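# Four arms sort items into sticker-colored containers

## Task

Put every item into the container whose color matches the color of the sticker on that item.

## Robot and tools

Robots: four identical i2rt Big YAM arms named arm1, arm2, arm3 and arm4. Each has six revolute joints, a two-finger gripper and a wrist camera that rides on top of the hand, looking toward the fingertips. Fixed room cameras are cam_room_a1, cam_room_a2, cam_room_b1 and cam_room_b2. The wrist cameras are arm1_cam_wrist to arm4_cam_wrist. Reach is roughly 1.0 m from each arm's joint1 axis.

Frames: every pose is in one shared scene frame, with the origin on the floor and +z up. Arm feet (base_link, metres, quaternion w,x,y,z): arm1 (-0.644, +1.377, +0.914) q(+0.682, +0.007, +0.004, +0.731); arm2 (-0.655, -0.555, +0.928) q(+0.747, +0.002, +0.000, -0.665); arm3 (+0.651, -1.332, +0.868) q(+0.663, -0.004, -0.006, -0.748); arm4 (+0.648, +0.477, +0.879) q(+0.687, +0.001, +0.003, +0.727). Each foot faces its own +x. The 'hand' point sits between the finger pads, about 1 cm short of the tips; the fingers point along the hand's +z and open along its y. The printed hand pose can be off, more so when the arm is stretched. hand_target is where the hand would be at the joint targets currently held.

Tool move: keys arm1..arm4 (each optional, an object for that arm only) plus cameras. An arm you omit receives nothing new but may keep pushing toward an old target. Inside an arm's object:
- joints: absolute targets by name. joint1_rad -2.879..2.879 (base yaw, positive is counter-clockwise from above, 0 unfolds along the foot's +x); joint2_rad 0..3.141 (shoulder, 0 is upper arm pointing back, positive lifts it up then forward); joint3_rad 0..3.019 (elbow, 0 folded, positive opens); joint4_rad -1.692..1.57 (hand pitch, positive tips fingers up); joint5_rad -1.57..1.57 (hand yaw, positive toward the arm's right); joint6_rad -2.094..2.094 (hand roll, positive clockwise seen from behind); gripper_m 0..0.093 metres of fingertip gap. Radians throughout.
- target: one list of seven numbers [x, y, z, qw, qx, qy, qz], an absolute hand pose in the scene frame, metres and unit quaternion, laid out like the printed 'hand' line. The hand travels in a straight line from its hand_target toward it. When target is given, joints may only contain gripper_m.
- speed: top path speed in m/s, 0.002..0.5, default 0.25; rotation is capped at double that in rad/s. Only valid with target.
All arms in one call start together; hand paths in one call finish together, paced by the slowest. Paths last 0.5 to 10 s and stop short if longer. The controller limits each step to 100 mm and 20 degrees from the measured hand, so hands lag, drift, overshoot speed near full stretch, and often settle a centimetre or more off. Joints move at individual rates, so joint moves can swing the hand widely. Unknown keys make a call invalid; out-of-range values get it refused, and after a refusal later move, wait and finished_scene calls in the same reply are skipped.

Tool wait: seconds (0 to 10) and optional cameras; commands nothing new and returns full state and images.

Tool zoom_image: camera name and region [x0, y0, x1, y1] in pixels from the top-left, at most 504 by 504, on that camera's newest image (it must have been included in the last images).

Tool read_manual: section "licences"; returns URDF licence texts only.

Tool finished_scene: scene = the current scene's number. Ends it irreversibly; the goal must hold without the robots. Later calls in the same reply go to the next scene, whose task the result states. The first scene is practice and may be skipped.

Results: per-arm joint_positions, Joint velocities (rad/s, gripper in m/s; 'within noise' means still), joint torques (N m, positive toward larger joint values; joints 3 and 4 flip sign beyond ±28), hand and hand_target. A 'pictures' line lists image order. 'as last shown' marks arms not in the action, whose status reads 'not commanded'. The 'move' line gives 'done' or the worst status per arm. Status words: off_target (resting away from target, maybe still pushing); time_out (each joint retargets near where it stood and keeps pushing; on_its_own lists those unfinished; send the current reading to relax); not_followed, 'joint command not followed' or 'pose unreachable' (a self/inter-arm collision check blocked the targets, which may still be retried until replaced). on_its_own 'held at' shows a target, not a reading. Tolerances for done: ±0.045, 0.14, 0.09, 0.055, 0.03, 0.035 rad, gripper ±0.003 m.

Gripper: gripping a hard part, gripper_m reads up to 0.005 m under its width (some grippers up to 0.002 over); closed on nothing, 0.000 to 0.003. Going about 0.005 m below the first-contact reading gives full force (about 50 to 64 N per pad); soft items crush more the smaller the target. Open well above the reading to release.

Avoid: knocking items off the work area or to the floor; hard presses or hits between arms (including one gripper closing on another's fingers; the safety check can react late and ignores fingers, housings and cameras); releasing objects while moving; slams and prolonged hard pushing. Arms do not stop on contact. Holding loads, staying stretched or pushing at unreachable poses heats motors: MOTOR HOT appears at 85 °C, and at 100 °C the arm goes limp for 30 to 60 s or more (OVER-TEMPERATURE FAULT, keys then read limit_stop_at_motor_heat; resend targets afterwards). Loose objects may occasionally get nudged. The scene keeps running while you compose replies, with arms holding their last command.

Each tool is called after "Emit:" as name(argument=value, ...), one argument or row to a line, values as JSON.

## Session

Emit:
move(
)

Scene clock: 0.00 s.
Joint torques (N m): no reading
Motor temperatures (°C): arm1=[21 24 27 23 21 21 21] | arm2=[23 24 26 22 22 20 23] | arm3=[24 23 23 23 24 23 23] | arm4=[22 21 23 22 24 21 24]
Heat: arm1: hottest joint3_rad 27 °C; arm2: hottest joint3_rad 26 °C; arm3: hottest joint1_rad 24 °C; arm4: hottest joint5_rad 24 °C.
Joint velocities: within noise
arm1.joint_positions: joint1_rad=-0.168 joint2_rad=+0.560 joint3_rad=+1.361 joint4_rad=-1.410 joint5_rad=+0.240 joint6_rad=+0.692 gripper_m=+0.09396
arm1.joint_status: not commanded
arm1.hand: x=-0.5745 y=+1.5715 z=+1.4388 quat_wxyz=(-0.303, +0.280, -0.837, -0.359) (m; scene frame)
arm1.hand_target: x=-0.5746 y=+1.5689 z=+1.4515 quat_wxyz=(-0.308, +0.276, -0.832, -0.370) (m; scene frame)
arm1.hand_status: not commanded
arm2.joint_positions: joint1_rad=+0.198 joint2_rad=+0.483 joint3_rad=+1.641 joint4_rad=-1.210 joint5_rad=-0.086 joint6_rad=-0.484 gripper_m=+0.09396
arm2.joint_status: not commanded
arm2.hand: x=-0.6069 y=-0.6635 z=+1.6316 quat_wxyz=(-0.468, -0.246, -0.683, +0.505) (m; scene frame)
arm2.hand_target: x=-0.6088 y=-0.6576 z=+1.6378 quat_wxyz=(-0.472, -0.244, -0.677, +0.510) (m; scene frame)
arm2.hand_status: not commanded
arm3.joint_positions: joint1_rad=+0.130 joint2_rad=+0.645 joint3_rad=+1.695 joint4_rad=-1.138 joint5_rad=+0.075 joint6_rad=+0.392 gripper_m=+0.09396
arm3.joint_status: not commanded
arm3.hand: x=+0.6386 y=-1.5165 z=+1.5921 quat_wxyz=(-0.552, -0.621, -0.389, +0.398) (m; scene frame)
arm3.hand_target: x=+0.6385 y=-1.5116 z=+1.6003 quat_wxyz=(-0.558, -0.615, -0.384, +0.402) (m; scene frame)
arm3.hand_status: not commanded
arm4.joint_positions: joint1_rad=+0.147 joint2_rad=+0.437 joint3_rad=+1.709 joint4_rad=-1.566 joint5_rad=+0.245 joint6_rad=+0.670 gripper_m=+0.09396
arm4.joint_status: not commanded
arm4.hand: x=+0.6820 y=+0.5376 z=+1.5262 quat_wxyz=(-0.292, +0.355, -0.719, -0.522) (m; scene frame)
arm4.hand_target: x=+0.6829 y=+0.5336 z=+1.5314 quat_wxyz=(-0.294, +0.352, -0.714, -0.529) (m; scene frame)
arm4.hand_status: not commanded
pictures: arm1_cam_wrist, arm2_cam_wrist, arm3_cam_wrist, arm4_cam_wrist, cam_room_a1, cam_room_a2, cam_room_b1, cam_room_b2
Images, in order (width x height): arm1_cam_wrist 672x504, arm2_cam_wrist 672x504, arm3_cam_wrist 672x504, arm4_cam_wrist 672x504, cam_room_a1 672x504, cam_room_a2 672x504, cam_room_b1 672x504, cam_room_b2 672x504.

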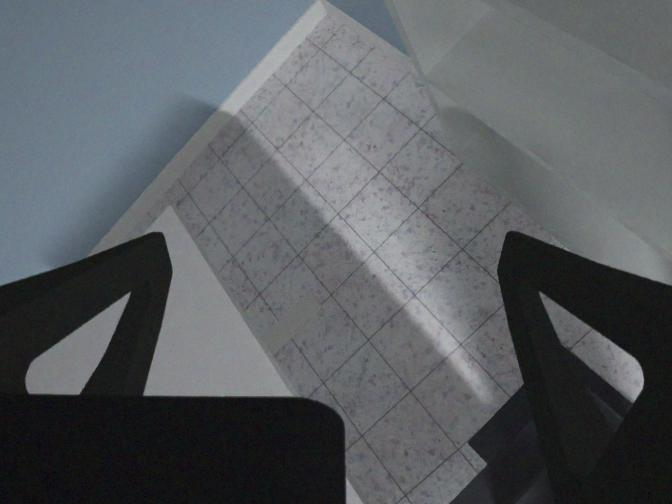

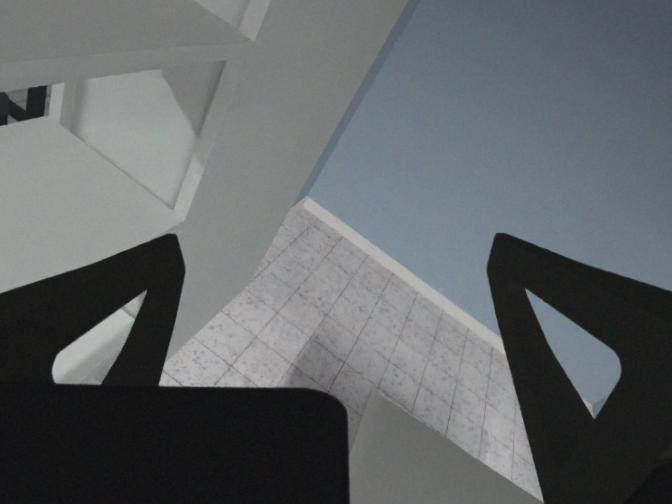

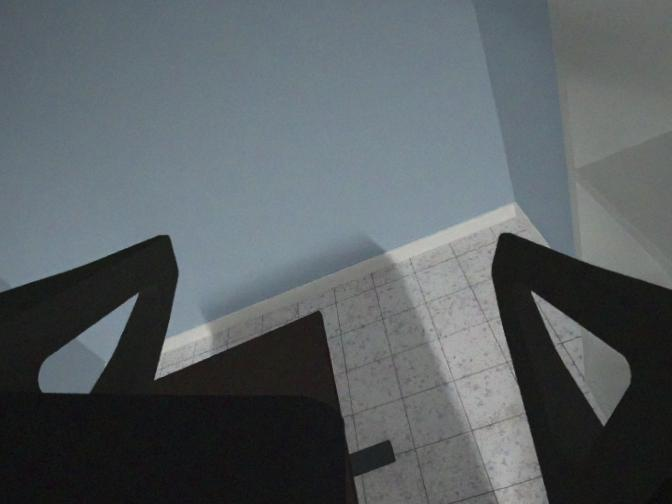

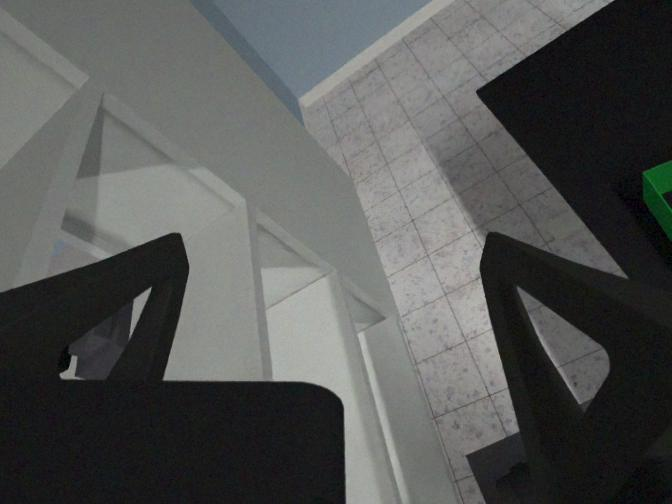

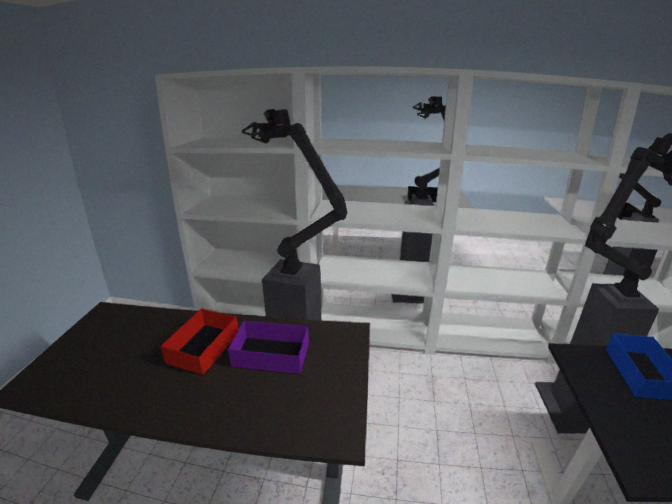

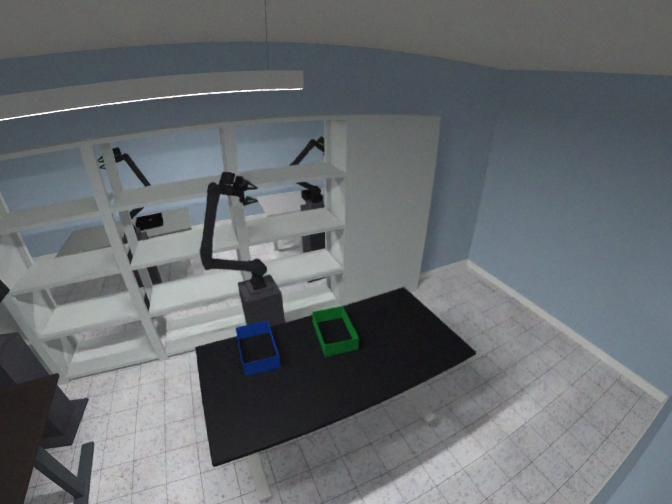

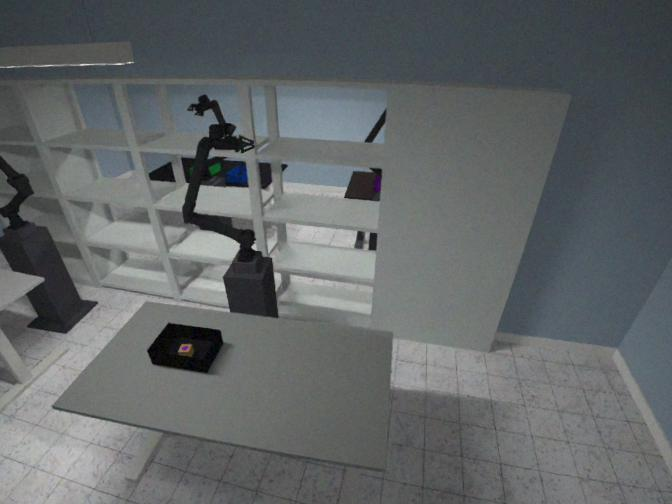

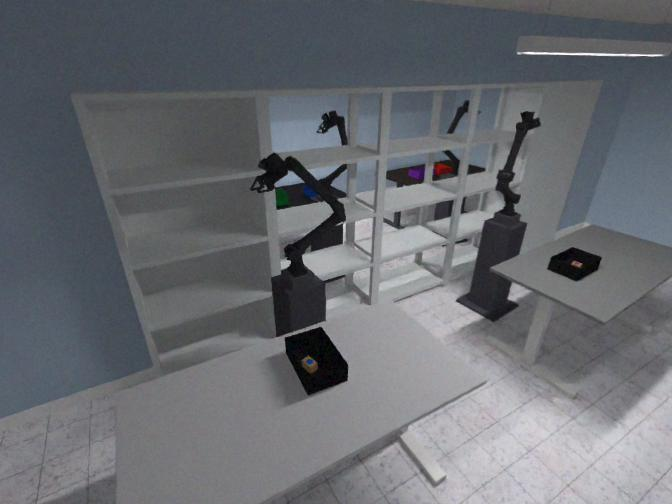

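Emit:
zoom_image(
  camera="cam_room_b1",
  region=[135, 310, 235, 385],
)

Emit:
zoom_image(
  camera="cam_room_b2",
  region=[265, 325, 365, 400],
)

Scaled by 5.040.

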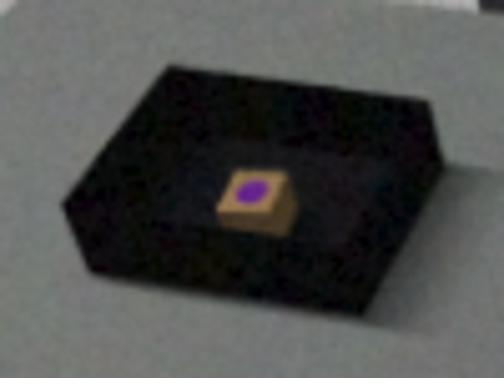

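Scaled by 5.040.

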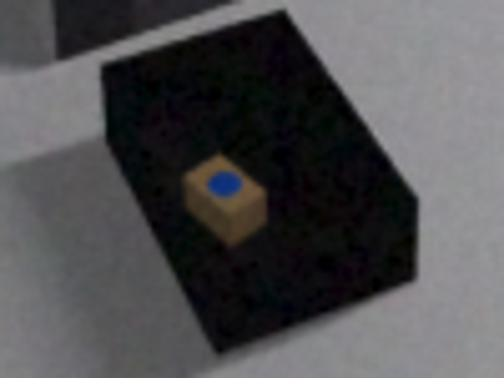

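Emit:
move(
  arm1={"joints":{"joint1_rad":1.50,"joint2_rad":1.418,"joint3_rad":1.699,"joint4_rad":-1.286,"joint5_rad":0,"joint6_rad":0}},
  arm2={"joints":{"joint1_rad":-1.69,"joint2_rad":1.418,"joint3_rad":1.699,"joint4_rad":-1.286,"joint5_rad":0,"joint6_rad":0}},
  arm3={"joints":{"joint1_rad":1.69,"joint2_rad":1.418,"joint3_rad":1.699,"joint4_rad":-1.286,"joint5_rad":0,"joint6_rad":0}},
  arm4={"joints":{"joint1_rad":-1.63,"joint2_rad":1.418,"joint3_rad":1.699,"joint4_rad":-1.286,"joint5_rad":0,"joint6_rad":0}},
  cameras=["arm1_cam_wrist","arm2_cam_wrist","arm3_cam_wrist","arm4_cam_wrist"],
)

Scene clock: 22.10 s.
Joint torques (N m): arm1=[-2.08 -9.47 14.17 1.4 0.08 -0.03] | arm2=[1.03 -14.62 12.36 1.22 -0.09 0.19] | arm3=[1.44 -13.27 10.71 0.76 0.12 -0.11] | arm4=[1.14 -14.33 11.11 0.95 0.06 -0.1]
Motor temperatures (°C): arm1=[21 24 30 23 21 21 21] | arm2=[23 24 27 22 22 20 23] | arm3=[24 23 25 23 24 23 23] | arm4=[22 22 24 22 24 21 24]
Heat: arm1: hottest joint3_rad 30 °C; arm2: hottest joint3_rad 27 °C; arm3: hottest joint3_rad 25 °C; arm4: hottest joint3_rad 24 °C.
move: arm1 done; arm2 done; arm3 done; arm4 done
Joint velocities: within noise
arm1.joint_positions: joint1_rad=+1.501 joint2_rad=+1.417 joint3_rad=+1.667 joint4_rad=-1.291 joint5_rad=-0.002 joint6_rad=+0.007 gripper_m=+0.09399
arm1.joint_status: all done
arm1.hand: x=-1.1628 y=+1.3769 z=+1.3193 quat_wxyz=(+0.000, +0.963, -0.003, -0.269) (m; scene frame)
arm1.hand_target: x=-1.1673 y=+1.3777 z=+1.3357 quat_wxyz=(-0.001, +0.958, -0.001, -0.287) (m; scene frame)
arm1.hand_status: not commanded
arm2.joint_positions: joint1_rad=-1.693 joint2_rad=+1.423 joint3_rad=+1.685 joint4_rad=-1.271 joint5_rad=+0.002 joint6_rad=-0.013 gripper_m=+0.09398
arm2.joint_status: all done
arm2.hand: x=-1.1889 y=-0.5529 z=+1.3330 quat_wxyz=(+0.005, -0.961, -0.004, +0.276) (m; scene frame)
arm2.hand_target: x=-1.1859 y=-0.5550 z=+1.3407 quat_wxyz=(+0.002, -0.960, +0.001, +0.278) (m; scene frame)
arm2.hand_status: not commanded
arm3.joint_positions: joint1_rad=+1.686 joint2_rad=+1.413 joint3_rad=+1.682 joint4_rad=-1.279 joint5_rad=-0.003 joint6_rad=+0.006 gripper_m=+0.09398
arm3.joint_status: all done
arm3.hand: x=+1.1789 y=-1.3288 z=+1.2765 quat_wxyz=(-0.277, -0.003, -0.961, +0.005) (m; scene frame)
arm3.hand_target: x=+1.1807 y=-1.3272 z=+1.2816 quat_wxyz=(-0.280, +0.001, -0.960, +0.007) (m; scene frame)
arm3.hand_status: not commanded
arm4.joint_positions: joint1_rad=-1.635 joint2_rad=+1.425 joint3_rad=+1.668 joint4_rad=-1.287 joint5_rad=+0.000 joint6_rad=+0.014 gripper_m=+0.09398
arm4.joint_status: all done
arm4.hand: x=+1.1780 y=+0.4741 z=+1.2710 quat_wxyz=(-0.258, -0.010, -0.966, +0.001) (m; scene frame)
arm4.hand_target: x=+1.1800 y=+0.4769 z=+1.2900 quat_wxyz=(-0.277, -0.001, -0.961, +0.002) (m; scene frame)
arm4.hand_status: not commanded
pictures: arm1_cam_wrist, arm2_cam_wrist, arm3_cam_wrist, arm4_cam_wrist
Images, in order (width x height): arm1_cam_wrist 672x504, arm2_cam_wrist 672x504, arm3_cam_wrist 672x504, arm4_cam_wrist 672x504.

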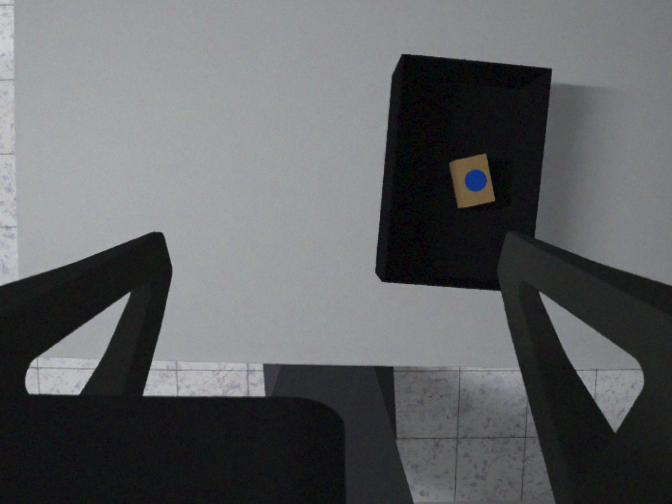

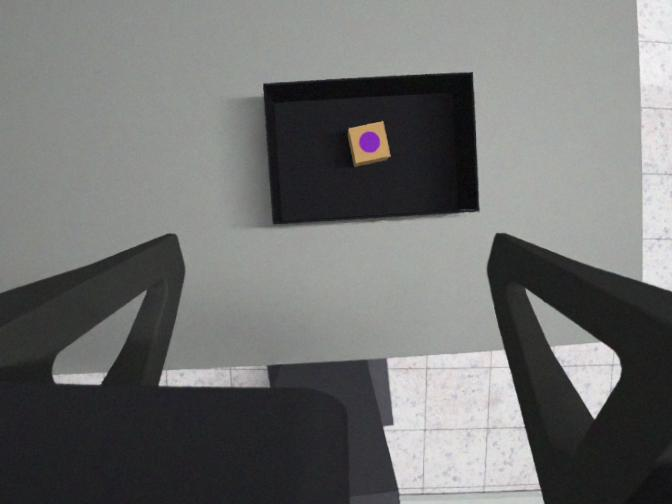

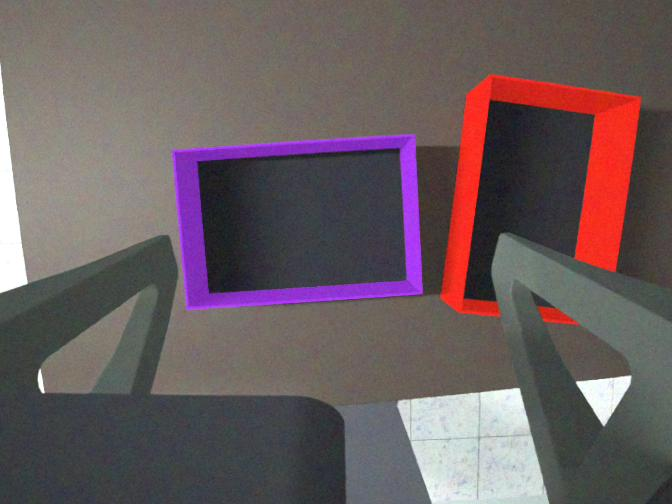

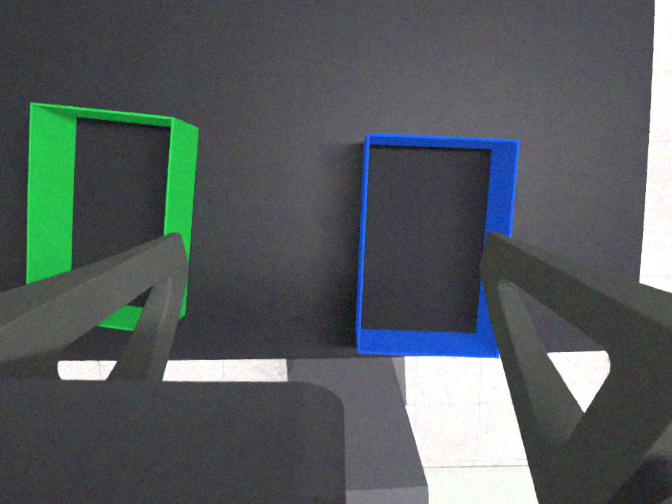

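Emit:
move(
  arm1={"target":[-1.25,1.586,0.96,-0.0046,0.9935,0.0434,0.1044],"speed":0.3},
  arm2={"target":[-1.352,-0.502,0.96,0.0665,0.7674,-0.6326,0.0806],"speed":0.3},
  arm3={"joints":{"joint1_rad":-1.976,"joint2_rad":0.7,"joint3_rad":1.6,"joint4_rad":-1.1}},
  arm4={"joints":{"joint1_rad":0.99,"joint2_rad":0.7,"joint3_rad":1.6,"joint4_rad":-1.1}},
  cameras=["arm1_cam_wrist","arm2_cam_wrist","arm3_cam_wrist","arm4_cam_wrist"],
)

Scene clock: 84.27 s.
Joint torques (N m): arm1=[-1.79 -20.42 14.67 -0.47 0.12 -0.02] | arm2=[0.32 -24.18 14.54 -0.08 -0.25 0.22] | arm3=[0.5 0.32 7.53 2.14 0 -0.11] | arm4=[1.38 0.79 7.17 1.84 0.11 -0.03]
Motor temperatures (°C): arm1=[21 24 34 23 21 21 21] | arm2=[23 26 34 22 22 20 23] | arm3=[24 24 28 23 24 23 23] | arm4=[22 24 35 22 24 21 24]
Heat: arm1: hottest joint3_rad 34 °C; arm2: hottest joint3_rad 34 °C; arm3: hottest joint3_rad 28 °C; arm4: hottest joint3_rad 35 °C.
move: arm1 off_target; arm2 off_target; arm3 done; arm4 done
Joint velocities: within noise
arm1.joint_positions: joint1_rad=+1.199 joint2_rad=+2.286 joint3_rad=+1.978 joint4_rad=-1.514 joint5_rad=+0.081 joint6_rad=-0.379 gripper_m=+0.09399
arm1.joint_status: not commanded
arm1.hand: x=-1.2349 y=+1.5774 z=+0.9420 quat_wxyz=(+0.002, +0.991, +0.043, +0.124) (m; scene frame)
arm1.hand_target: x=-1.2489 y=+1.5857 z=+0.9602 quat_wxyz=(-0.005, +0.994, +0.043, +0.104) (m; scene frame)
arm1.hand_status: off_target (0.025 m and 2.4 deg from the pose sent, 0.425 m and 43.5 deg at the start)
arm2.joint_positions: joint1_rad=-1.808 joint2_rad=+2.333 joint3_rad=+2.107 joint4_rad=-1.425 joint5_rad=-0.199 joint6_rad=+1.231 gripper_m=+0.09398
arm2.joint_status: not commanded
arm2.hand: x=-1.3395 y=-0.5066 z=+0.9573 quat_wxyz=(-0.061, -0.773, +0.625, -0.086) (m; scene frame)
arm2.hand_target: x=-1.3513 y=-0.5020 z=+0.9600 quat_wxyz=(-0.067, -0.767, +0.633, -0.080) (m; scene frame)
arm2.hand_status: off_target (0.014 m and 1.4 deg from the pose sent, 0.410 m and 89.1 deg at the start)
arm3.joint_positions: joint1_rad=-1.964 joint2_rad=+0.706 joint3_rad=+1.596 joint4_rad=-1.107 joint5_rad=+0.000 joint6_rad=+0.005 gripper_m=+0.09402
arm3.joint_status: all done
arm3.hand: x=+0.4253 y=-1.1948 z=+1.5371 quat_wxyz=(+0.153, -0.755, +0.204, +0.604) (m; scene frame)
arm3.hand_target: x=+0.4303 y=-1.1942 z=+1.5421 quat_wxyz=(+0.160, -0.749, +0.205, +0.609) (m; scene frame)
arm3.hand_status: not commanded
arm4.joint_positions: joint1_rad=+0.986 joint2_rad=+0.707 joint3_rad=+1.593 joint4_rad=-1.110 joint5_rad=-0.001 joint6_rad=+0.011 gripper_m=+0.09401
arm4.joint_status: all done
arm4.hand: x=+0.4270 y=+0.6106 z=+1.5492 quat_wxyz=(-0.157, +0.752, -0.209, -0.605) (m; scene frame)
arm4.hand_target: x=+0.4310 y=+0.6074 z=+1.5564 quat_wxyz=(-0.162, +0.747, -0.202, -0.613) (m; scene frame)
arm4.hand_status: not commanded
pictures: arm1_cam_wrist, arm2_cam_wrist, arm3_cam_wrist, arm4_cam_wrist
Images, in order (width x height): arm1_cam_wrist 672x504, arm2_cam_wrist 672x504, arm3_cam_wrist 672x504, arm4_cam_wrist 672x504.

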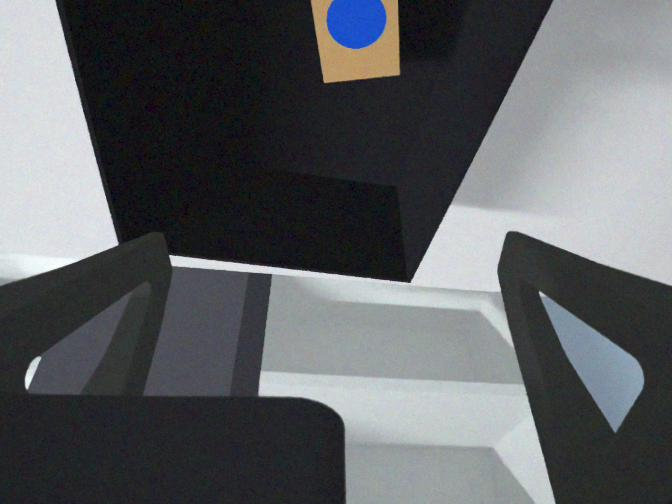

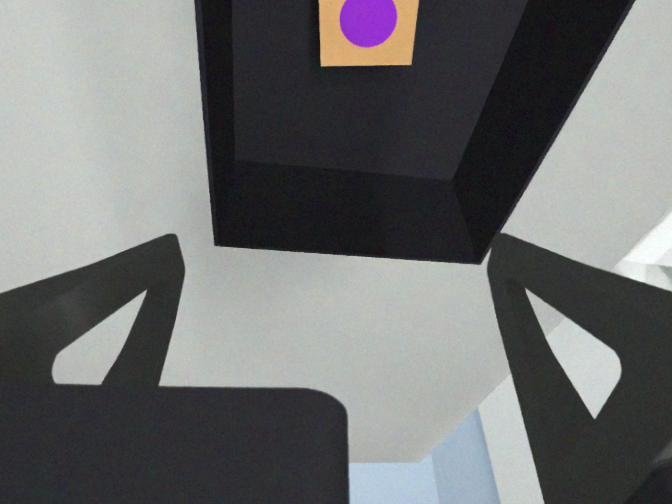

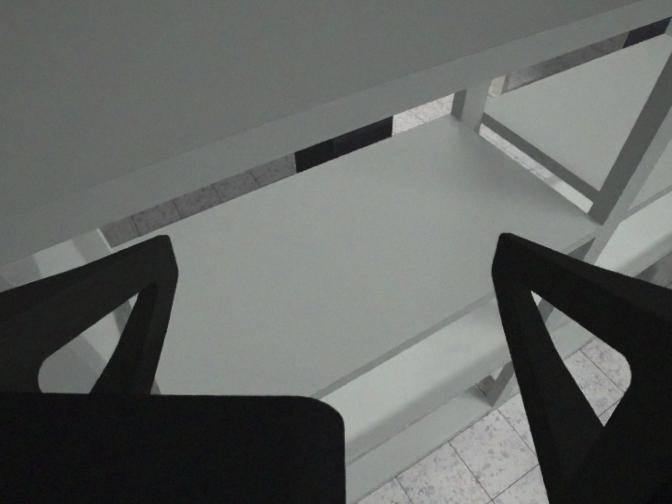

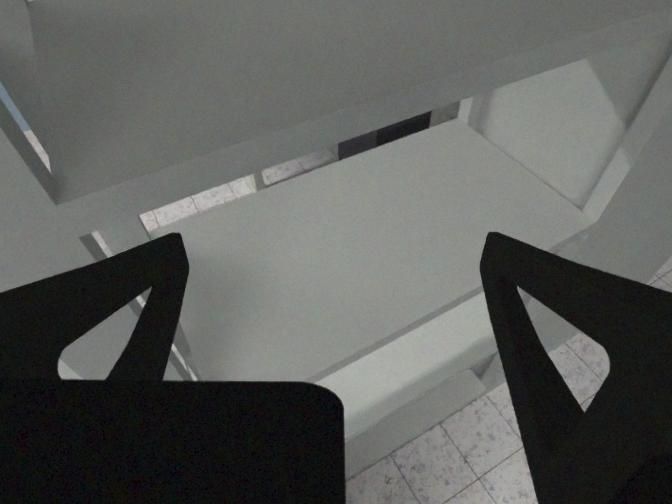

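Emit:
move(
  arm1={"target":[-1.240,1.588,0.79,-0.0036,0.9939,0.0347,0.1044],"speed":0.15},
  arm2={"target":[-1.318,-0.504,0.79,0.0658,0.7728,-0.6258,0.0812],"speed":0.15},
  arm3={"target":[0.325,-1.13,1.19,-0.1627,0.7645,-0.2120,-0.5866]},
  arm4={"target":[0.32,0.69,1.20,-0.1856,0.7556,-0.2419,-0.5798]},
  cameras=["arm1_cam_wrist","arm2_cam_wrist","arm3_cam_wrist"],
)

Scene clock: 108.73 s.
Joint torques (N m): arm1=[-2.26 -20.19 8.69 0.44 0.01 0.02] | arm2=[0.15 -23.41 8.17 1.07 -0.19 0.03] | arm3=[0.26 -2.73 10.17 2.56 0.07 -0.13] | arm4=[0.38 -2.67 10.44 2.21 0.22 0.11]
Motor temperatures (°C): arm1=[21 25 37 23 21 21 21] | arm2=[23 26 34 22 22 20 23] | arm3=[24 24 27 23 24 23 23] | arm4=[22 23 33 22 24 21 24]
Heat: arm1: hottest joint3_rad 37 °C; arm2: hottest joint3_rad 34 °C; arm3: hottest joint3_rad 27 °C; arm4: hottest joint3_rad 33 °C.
move: arm1 done; arm2 off_target; arm3 done; arm4 off_target
Joint velocities: within noise
arm1.joint_positions: joint1_rad=+1.195 joint2_rad=+2.462 joint3_rad=+1.893 joint4_rad=-1.219 joint5_rad=+0.081 joint6_rad=-0.379 gripper_m=+0.09399
arm1.joint_status: not commanded
arm1.hand: x=-1.2401 y=+1.5809 z=+0.7943 quat_wxyz=(-0.003, +0.993, +0.040, +0.108) (m; scene frame)
arm1.hand_target: x=-1.2399 y=+1.5879 z=+0.7900 quat_wxyz=(-0.004, +0.994, +0.035, +0.104) (m; scene frame)
arm1.hand_status: done (0.008 m and 0.7 deg from the pose sent, 0.153 m and 2.5 deg at the start)
arm2.joint_positions: joint1_rad=-1.808 joint2_rad=+2.438 joint3_rad=+1.899 joint4_rad=-1.076 joint5_rad=-0.199 joint6_rad=+1.232 gripper_m=+0.09398
arm2.joint_status: not commanded
arm2.hand: x=-1.3255 y=-0.5078 z=+0.8121 quat_wxyz=(-0.071, -0.775, +0.624, -0.071) (m; scene frame)
arm2.hand_target: x=-1.3174 y=-0.5042 z=+0.7905 quat_wxyz=(-0.066, -0.773, +0.626, -0.081) (m; scene frame)
arm2.hand_status: off_target (0.024 m and 1.3 deg from the pose sent, 0.169 m and 0.7 deg at the start)
arm3.joint_positions: joint1_rad=-1.977 joint2_rad=+0.654 joint3_rad=+0.579 joint4_rad=-0.204 joint5_rad=+0.000 joint6_rad=-0.003 gripper_m=+0.09402
arm3.joint_status: not commanded
arm3.hand: x=+0.3225 y=-1.1357 z=+1.1829 quat_wxyz=(+0.153, -0.773, +0.211, +0.579) (m; scene frame)
arm3.hand_target: x=+0.3251 y=-1.1301 z=+1.1900 quat_wxyz=(+0.163, -0.765, +0.212, +0.586) (m; scene frame)
arm3.hand_status: done (0.009 m and 1.7 deg from the pose sent, 0.367 m and 2.7 deg at the start)
arm4.joint_positions: joint1_rad=+0.986 joint2_rad=+0.697 joint3_rad=+0.576 joint4_rad=-0.178 joint5_rad=+0.082 joint6_rad=+0.011 gripper_m=+0.09401
arm4.joint_status: not commanded
arm4.hand: x=+0.3209 y=+0.6868 z=+1.1873 quat_wxyz=(-0.182, +0.767, -0.239, -0.567) (m; scene frame)
arm4.hand_target: x=+0.3202 y=+0.6898 z=+1.2001 quat_wxyz=(-0.186, +0.756, -0.242, -0.580) (m; scene frame)
arm4.hand_status: off_target (0.013 m and 2.1 deg from the pose sent, 0.374 m and 5.7 deg at the start)
pictures: arm1_cam_wrist, arm2_cam_wrist, arm3_cam_wrist
Images, in order (width x height): arm1_cam_wrist 672x504, arm2_cam_wrist 672x504, arm3_cam_wrist 672x504.

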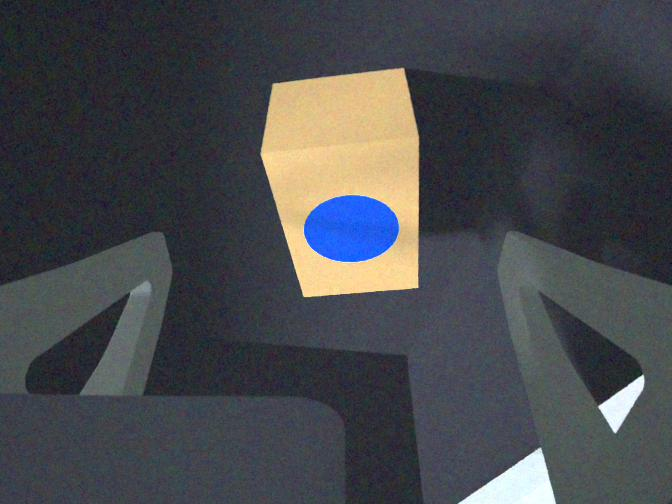

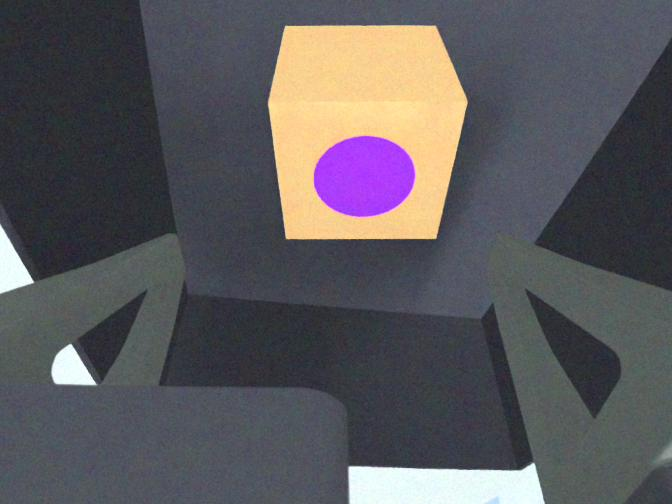

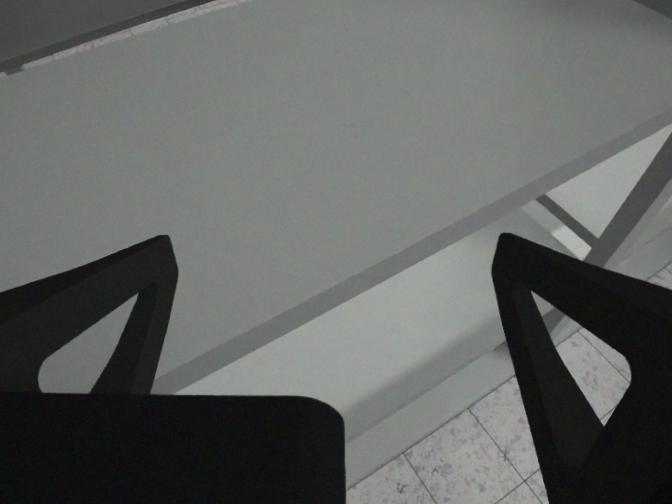

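Emit:
move(
  arm1={"joints":{"gripper_m":0.077}},
  arm2={"joints":{"gripper_m":0.085}},
  cameras=[],
)

Emit:
move(
  arm1={"target":[-1.226,1.593,0.732,-0.0036,0.9939,0.0347,0.1044],"speed":0.1},
  arm2={"target":[-1.309,-0.498,0.725,0.0658,0.7728,-0.6258,0.0812],"speed":0.1},
  cameras=["arm1_cam_wrist","arm2_cam_wrist"],
)

Scene clock: 127.67 s.
Joint torques (N m): arm1=[-2.43 -20.07 8.57 0.51 0.08 0.01] | arm2=[0.09 -23.53 8.21 1.03 -0.19 0.02] | arm3=[0.38 -2.78 10.17 2.58 0.08 -0.12] | arm4=[0.5 -3.02 10.52 2.21 0.22 0.11]
Motor temperatures (°C): arm1=[21 27 35 23 21 21 21] | arm2=[23 28 33 22 22 20 23] | arm3=[24 24 29 23 24 23 23] | arm4=[22 22 32 22 24 21 24]
Heat: arm1: hottest joint3_rad 35 °C; arm2: hottest joint3_rad 33 °C; arm3: hottest joint3_rad 29 °C; arm4: hottest joint3_rad 32 °C.
move: arm1 done; arm2 done
Joint velocities: within noise
arm1.joint_positions: joint1_rad=+1.195 joint2_rad=+2.462 joint3_rad=+1.893 joint4_rad=-1.219 joint5_rad=+0.081 joint6_rad=-0.379 gripper_m=+0.07707
arm1.joint_status: all done
arm1.hand: x=-1.2401 y=+1.5809 z=+0.7943 quat_wxyz=(-0.003, +0.993, +0.040, +0.108) (m; scene frame)
arm1.hand_target: x=-1.2399 y=+1.5879 z=+0.7900 quat_wxyz=(-0.004, +0.994, +0.035, +0.104) (m; scene frame)
arm1.hand_status: not commanded
arm2.joint_positions: joint1_rad=-1.808 joint2_rad=+2.438 joint3_rad=+1.899 joint4_rad=-1.076 joint5_rad=-0.199 joint6_rad=+1.232 gripper_m=+0.08510
arm2.joint_status: all done
arm2.hand: x=-1.3256 y=-0.5078 z=+0.8121 quat_wxyz=(-0.071, -0.775, +0.624, -0.071) (m; scene frame)
arm2.hand_target: x=-1.3175 y=-0.5042 z=+0.7905 quat_wxyz=(-0.066, -0.773, +0.626, -0.081) (m; scene frame)
arm2.hand_status: not commanded
arm3.joint_positions: joint1_rad=-1.977 joint2_rad=+0.654 joint3_rad=+0.579 joint4_rad=-0.203 joint5_rad=+0.000 joint6_rad=-0.004 gripper_m=+0.09402
arm3.joint_status: not commanded
arm3.hand: x=+0.3225 y=-1.1357 z=+1.1830 quat_wxyz=(+0.153, -0.772, +0.211, +0.579) (m; scene frame)
arm3.hand_target: x=+0.3251 y=-1.1301 z=+1.1900 quat_wxyz=(+0.163, -0.765, +0.212, +0.587) (m; scene frame)
arm3.hand_status: not commanded
arm4.joint_positions: joint1_rad=+0.986 joint2_rad=+0.697 joint3_rad=+0.576 joint4_rad=-0.177 joint5_rad=+0.082 joint6_rad=+0.011 gripper_m=+0.09401
arm4.joint_status: not commanded
arm4.hand: x=+0.3208 y=+0.6868 z=+1.1874 quat_wxyz=(-0.182, +0.767, -0.239, -0.567) (m; scene frame)
arm4.hand_target: x=+0.3202 y=+0.6898 z=+1.2001 quat_wxyz=(-0.185, +0.756, -0.242, -0.580) (m; scene frame)
arm4.hand_status: not commanded
pictures: none
No camera images: "cameras" was empty.

Scene clock: 128.90 s.
Joint torques (N m): arm1=[-2.73 -20.31 8.01 0.49 0.11 -0.07] | arm2=[-0.03 -23.65 7.97 1.06 -0.16 -0.05] | arm3=[0.38 -2.78 10.18 2.62 0.09 -0.12] | arm4=[0.67 -2.78 10.39 2.1 0.23 0.11]
Motor temperatures (°C): arm1=[21 27 35 23 21 21 21] | arm2=[23 28 32 22 22 20 23] | arm3=[24 24 29 23 24 23 23] | arm4=[22 22 32 22 24 21 24]
Heat: arm1: hottest joint3_rad 35 °C; arm2: hottest joint3_rad 32 °C; arm3: hottest joint3_rad 29 °C; arm4: hottest joint3_rad 32 °C.
move: arm1 done; arm2 off_target
Joint velocities: within noise
arm1.joint_positions: joint1_rad=+1.179 joint2_rad=+2.531 joint3_rad=+1.854 joint4_rad=-1.108 joint5_rad=+0.082 joint6_rad=-0.384 gripper_m=+0.07707
arm1.joint_status: not commanded
arm1.hand: x=-1.2268 y=+1.5871 z=+0.7369 quat_wxyz=(-0.003, +0.994, +0.035, +0.106) (m; scene frame)
arm1.hand_target: x=-1.2259 y=+1.5928 z=+0.7321 quat_wxyz=(-0.004, +0.994, +0.035, +0.104) (m; scene frame)
arm1.hand_status: done (0.008 m and 0.2 deg from the pose sent, 0.065 m and 0.7 deg at the start)
arm2.joint_positions: joint1_rad=-1.817 joint2_rad=+2.535 joint3_rad=+1.884 joint4_rad=-0.974 joint5_rad=-0.199 joint6_rad=+1.229 gripper_m=+0.08510
arm2.joint_status: not commanded
arm2.hand: x=-1.3160 y=-0.5028 z=+0.7441 quat_wxyz=(-0.069, -0.772, +0.627, -0.074) (m; scene frame)
arm2.hand_target: x=-1.3085 y=-0.4981 z=+0.7254 quat_wxyz=(-0.066, -0.773, +0.626, -0.081) (m; scene frame)
arm2.hand_status: off_target (0.021 m and 0.9 deg from the pose sent, 0.089 m and 1.3 deg at the start)
arm3, arm4: as last shown
pictures: arm1_cam_wrist, arm2_cam_wrist
Images, in order (width x height): arm1_cam_wrist 672x504, arm2_cam_wrist 672x504.

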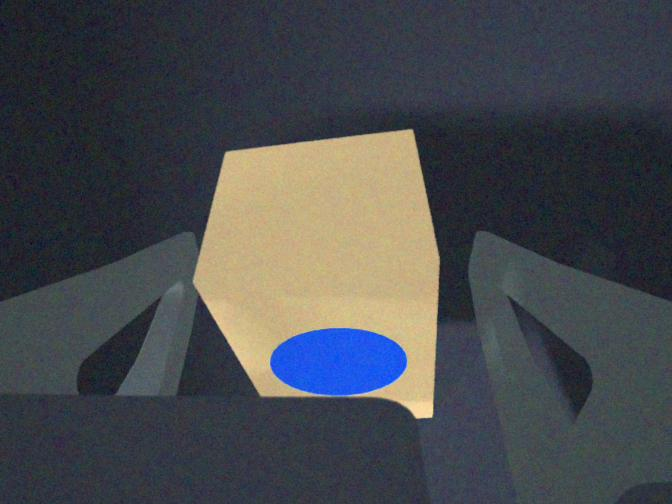

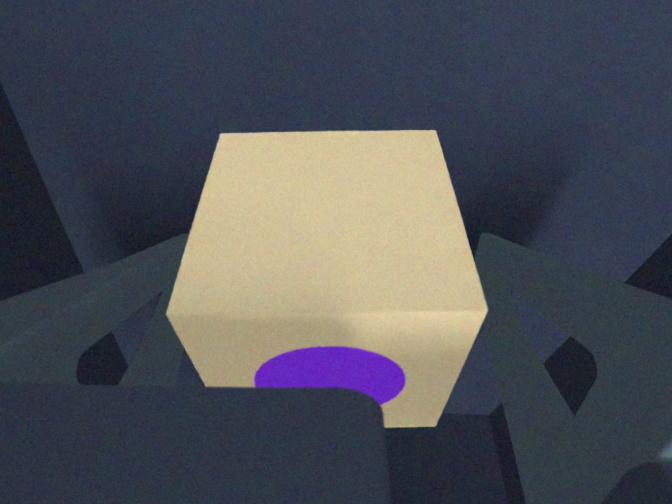

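Emit:
move(
  arm1={"joints":{"gripper_m":0.04}},
  arm2={"joints":{"gripper_m":0.04}},
  cameras=["arm1_cam_wrist","arm2_cam_wrist"],
)

Scene clock: 131.30 s.
Joint torques (N m): arm1=[-2.49 -19.43 7.91 0.39 0.11 -0.03] | arm2=[-0.09 -23.65 7.94 1.02 -0.15 -0.05] | arm3=[0.21 -2.73 10.18 2.61 0.08 -0.12] | arm4=[0.62 -2.84 10.32 2.13 0.22 0.09]
Motor temperatures (°C): arm1=[21 27 35 23 21 21 21] | arm2=[23 28 32 22 22 20 23] | arm3=[24 24 29 23 24 23 23] | arm4=[22 22 32 22 24 21 24]
Heat: arm1: hottest joint3_rad 35 °C; arm2: hottest joint3_rad 32 °C; arm3: hottest joint3_rad 29 °C; arm4: hottest joint3_rad 32 °C.
move: arm1 off_target; arm2 off_target
Joint velocities: within noise
arm1.joint_positions: joint1_rad=+1.179 joint2_rad=+2.531 joint3_rad=+1.854 joint4_rad=-1.108 joint5_rad=+0.083 joint6_rad=-0.385 gripper_m=+0.04383
arm1.joint_status: gripper_m off_target (ended at +0.04386, target +0.04000)
arm1.hand: x=-1.2268 y=+1.5872 z=+0.7369 quat_wxyz=(-0.003, +0.994, +0.035, +0.107) (m; scene frame)
arm1.hand_target: x=-1.2259 y=+1.5929 z=+0.7321 quat_wxyz=(-0.004, +0.994, +0.035, +0.105) (m; scene frame)
arm1.hand_status: not commanded
arm2.joint_positions: joint1_rad=-1.817 joint2_rad=+2.535 joint3_rad=+1.884 joint4_rad=-0.972 joint5_rad=-0.199 joint6_rad=+1.229 gripper_m=+0.05304
arm2.joint_status: gripper_m off_target (ended at +0.05307, target +0.04000)
arm2.hand: x=-1.3163 y=-0.5028 z=+0.7440 quat_wxyz=(-0.069, -0.773, +0.627, -0.074) (m; scene frame)
arm2.hand_target: x=-1.3084 y=-0.4981 z=+0.7254 quat_wxyz=(-0.066, -0.773, +0.626, -0.081) (m; scene frame)
arm2.hand_status: not commanded
arm3, arm4: as last shown
pictures: arm1_cam_wrist, arm2_cam_wrist
Images, in order (width x height): arm1_cam_wrist 672x504, arm2_cam_wrist 672x504.

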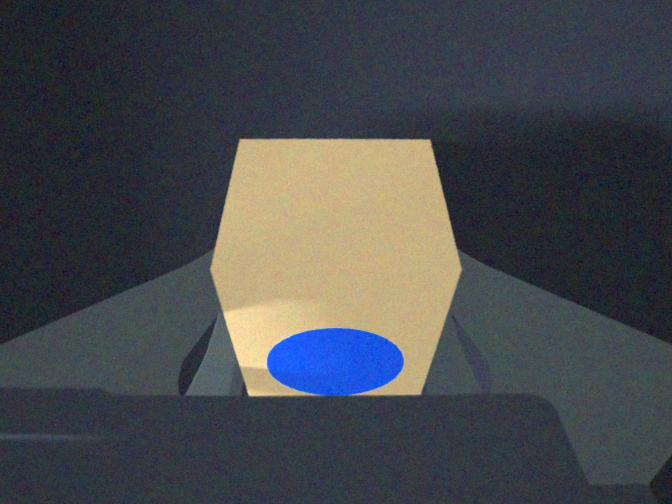

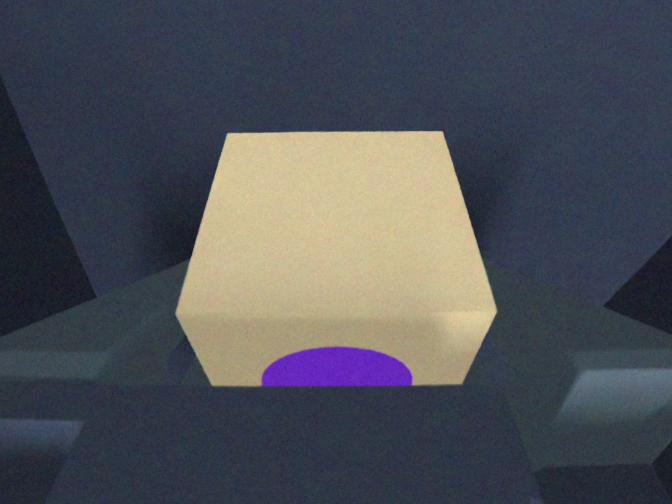

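Emit:
move(
  arm1={"target":[-1.235,1.588,0.97,-0.0036,0.9939,0.0347,0.1044],"speed":0.25},
  arm2={"target":[-1.325,-0.500,0.97,0.0658,0.7728,-0.6258,0.0812],"speed":0.25},
  cameras=["arm1_cam_wrist","arm2_cam_wrist"],
)

Emit:
move(
  arm1={"joints":{"joint1_rad":0,"joint2_rad":0.9,"joint3_rad":1.6,"joint4_rad":-1.0,"joint5_rad":0,"joint6_rad":0}},
  arm2={"joints":{"joint1_rad":-0.4,"joint2_rad":0.9,"joint3_rad":1.6,"joint4_rad":-1.0,"joint5_rad":0,"joint6_rad":0}},
  cameras=[],
)

Emit:
move(
  arm1={"joints":{"joint1_rad":-2.28,"joint2_rad":0.7,"joint3_rad":1.6,"joint4_rad":-1.1}},
  arm2={"joints":{"joint1_rad":0.906,"joint2_rad":0.7,"joint3_rad":1.6,"joint4_rad":-1.1}},
  cameras=["arm1_cam_wrist","arm2_cam_wrist"],
)

Scene clock: 142.93 s.
Joint torques (N m): arm1=[-1.85 -21.25 13.86 -0.58 0.01 0.09] | arm2=[0.26 -25.52 13.86 -0.18 -0.15 0] | arm3=[0.21 -2.67 10.15 2.62 0.07 -0.13] | arm4=[0.21 -2.78 10.4 2.13 0.23 0.11]
Motor temperatures (°C): arm1=[21 28 34 23 21 21 22] | arm2=[23 28 32 22 22 20 23] | arm3=[24 24 29 23 24 23 23] | arm4=[22 22 32 22 24 21 24]
Heat: arm1: hottest joint3_rad 34 °C; arm2: hottest joint3_rad 32 °C; arm3: hottest joint3_rad 29 °C; arm4: hottest joint3_rad 32 °C.
move: arm1 off_target; arm2 off_target
Joint velocities: within noise
arm1.joint_positions: joint1_rad=+1.179 joint2_rad=+2.253 joint3_rad=+1.924 joint4_rad=-1.503 joint5_rad=+0.083 joint6_rad=-0.385 gripper_m=+0.04383
arm1.joint_status: not commanded
arm1.hand: x=-1.2186 y=+1.5850 z=+0.9453 quat_wxyz=(+0.005, +0.991, +0.036, +0.128) (m; scene frame)
arm1.hand_target: x=-1.2339 y=+1.5875 z=+0.9704 quat_wxyz=(-0.004, +0.994, +0.035, +0.104) (m; scene frame)
arm1.hand_status: off_target (0.030 m and 2.9 deg from the pose sent, 0.233 m and 0.2 deg at the start)
arm2.joint_positions: joint1_rad=-1.817 joint2_rad=+2.270 joint3_rad=+1.971 joint4_rad=-1.382 joint5_rad=-0.199 joint6_rad=+1.229 gripper_m=+0.05304
arm2.joint_status: not commanded
arm2.hand: x=-1.3101 y=-0.5043 z=+0.9502 quat_wxyz=(-0.054, -0.770, +0.628, -0.098) (m; scene frame)
arm2.hand_target: x=-1.3240 y=-0.5000 z=+0.9702 quat_wxyz=(-0.066, -0.773, +0.626, -0.081) (m; scene frame)
arm2.hand_status: off_target (0.025 m and 2.4 deg from the pose sent, 0.226 m and 1.0 deg at the start)
arm3, arm4: as last shown
pictures: arm1_cam_wrist, arm2_cam_wrist
Images, in order (width x height): arm1_cam_wrist 672x504, arm2_cam_wrist 672x504.

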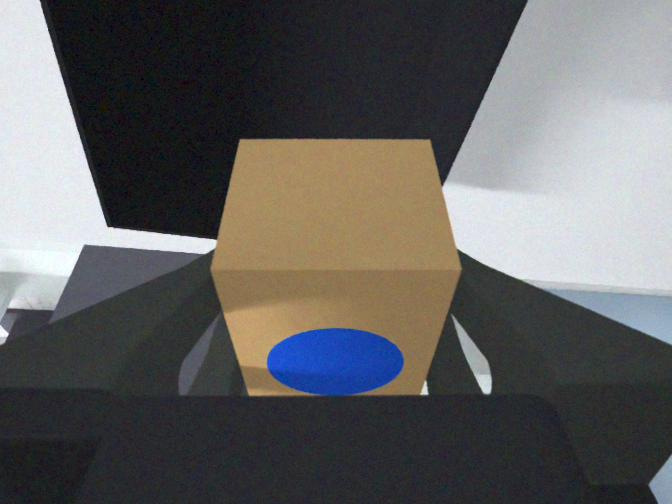

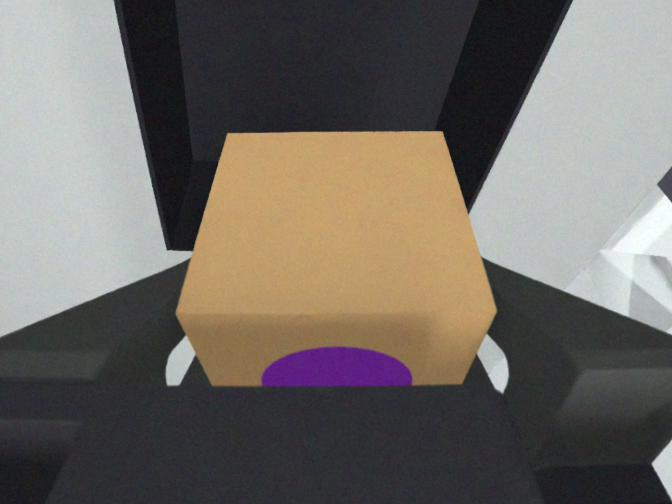

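Scene clock: 144.90 s.
Joint torques (N m): arm1=[-1.96 -0.44 10.61 1.92 -0.08 0.09] | arm2=[0.97 -4.31 9.52 2.52 0.14 -0.08] | arm3=[0.32 -2.67 10.13 2.59 0.08 -0.13] | arm4=[0.79 -2.96 10.37 2.29 0.19 0.11]
Motor temperatures (°C): arm1=[21 28 34 23 21 21 22] | arm2=[23 28 32 22 22 20 23] | arm3=[24 24 30 23 24 23 23] | arm4=[22 22 32 22 24 21 24]
Heat: arm1: hottest joint3_rad 34 °C; arm2: hottest joint3_rad 32 °C; arm3: hottest joint3_rad 30 °C; arm4: hottest joint3_rad 32 °C.
move: arm1 done; arm2 done
Joint velocities: within noise
arm1.joint_positions: joint1_rad=+0.006 joint2_rad=+0.906 joint3_rad=+1.592 joint4_rad=-1.003 joint5_rad=+0.002 joint6_rad=-0.006 gripper_m=+0.04382
arm1.joint_status: all done
arm1.hand: x=-0.6606 y=+1.7458 z=+1.5507 quat_wxyz=(-0.397, +0.591, -0.552, -0.433) (m; scene frame)
arm1.hand_target: x=-0.6583 y=+1.7418 z=+1.5578 quat_wxyz=(-0.401, +0.584, -0.552, -0.439) (m; scene frame)
arm1.hand_status: not commanded
arm2.joint_positions: joint1_rad=-0.402 joint2_rad=+0.903 joint3_rad=+1.604 joint4_rad=-0.998 joint5_rad=-0.003 joint6_rad=+0.015 gripper_m=+0.05300
arm2.joint_status: all done
arm2.hand: x=-0.7596 y=-0.9100 z=+1.5715 quat_wxyz=(-0.361, -0.647, -0.478, +0.472) (m; scene frame)
arm2.hand_target: x=-0.7590 y=-0.9094 z=+1.5697 quat_wxyz=(-0.356, -0.644, -0.484, +0.473) (m; scene frame)
arm2.hand_status: not commanded
arm3, arm4: as last shown
pictures: none
No camera images: "cameras" was empty.

Scene clock: 147.00 s.
Joint torques (N m): arm1=[-1.73 3.08 10.13 1.63 -0.05 0.07] | arm2=[1.26 -0.09 9.02 2.13 0.02 -0.08] | arm3=[0.26 -2.67 10.18 2.55 0.08 -0.11] | arm4=[0.79 -2.55 10.43 2.19 0.21 0.12]
Motor temperatures (°C): arm1=[21 27 34 23 21 21 22] | arm2=[23 28 32 22 22 20 23] | arm3=[24 24 30 23 24 23 23] | arm4=[22 22 32 22 24 21 24]
Heat: arm1: hottest joint3_rad 34 °C; arm2: hottest joint3_rad 32 °C; arm3: hottest joint3_rad 30 °C; arm4: hottest joint3_rad 32 °C.
move: arm1 done; arm2 done
Joint velocities: within noise
arm1.joint_positions: joint1_rad=-2.273 joint2_rad=+0.706 joint3_rad=+1.581 joint4_rad=-1.092 joint5_rad=+0.002 joint6_rad=-0.006 gripper_m=+0.04385
arm1.joint_status: all done
arm1.hand: x=-0.4221 y=+1.2197 z=+1.5786 quat_wxyz=(-0.589, -0.240, -0.746, +0.198) (m; scene frame)
arm1.hand_target: x=-0.4294 y=+1.2232 z=+1.5871 quat_wxyz=(-0.595, -0.243, -0.740, +0.200) (m; scene frame)
arm1.hand_status: not commanded
arm2.joint_positions: joint1_rad=+0.900 joint2_rad=+0.705 joint3_rad=+1.594 joint4_rad=-1.089 joint5_rad=-0.001 joint6_rad=+0.014 gripper_m=+0.05300
arm2.joint_status: all done
arm2.hand: x=-0.4360 y=-0.6941 z=+1.6034 quat_wxyz=(-0.611, -0.218, -0.743, +0.167) (m; scene frame)
arm2.hand_target: x=-0.4393 y=-0.6905 z=+1.6048 quat_wxyz=(-0.610, -0.211, -0.745, +0.170) (m; scene frame)
arm2.hand_status: not commanded
arm3, arm4: as last shown
arm3.hand_target: x=+0.3251 y=-1.1302 z=+1.1900 quat_wxyz=(+0.163, -0.765, +0.212, +0.587) (m; scene frame)
pictures: arm1_cam_wrist, arm2_cam_wrist
Images, in order (width x height): arm1_cam_wrist 672x504, arm2_cam_wrist 672x504.

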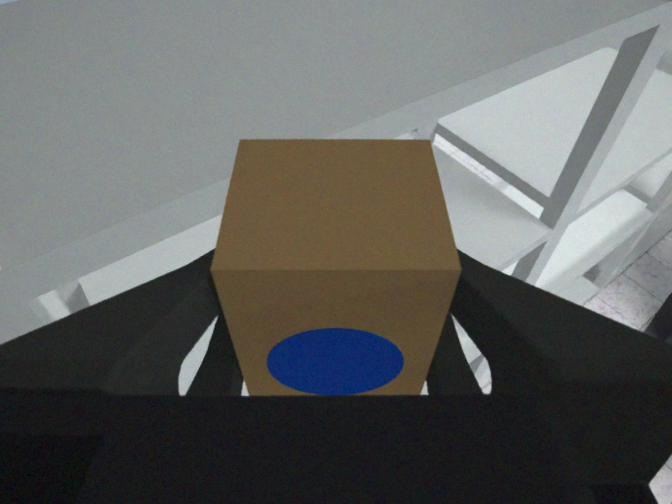

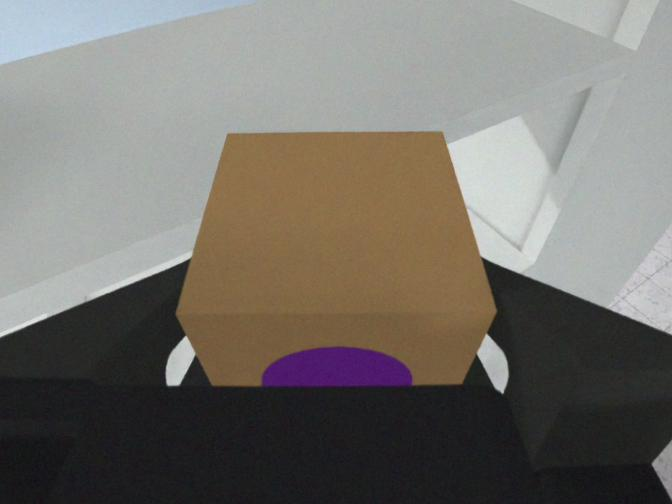

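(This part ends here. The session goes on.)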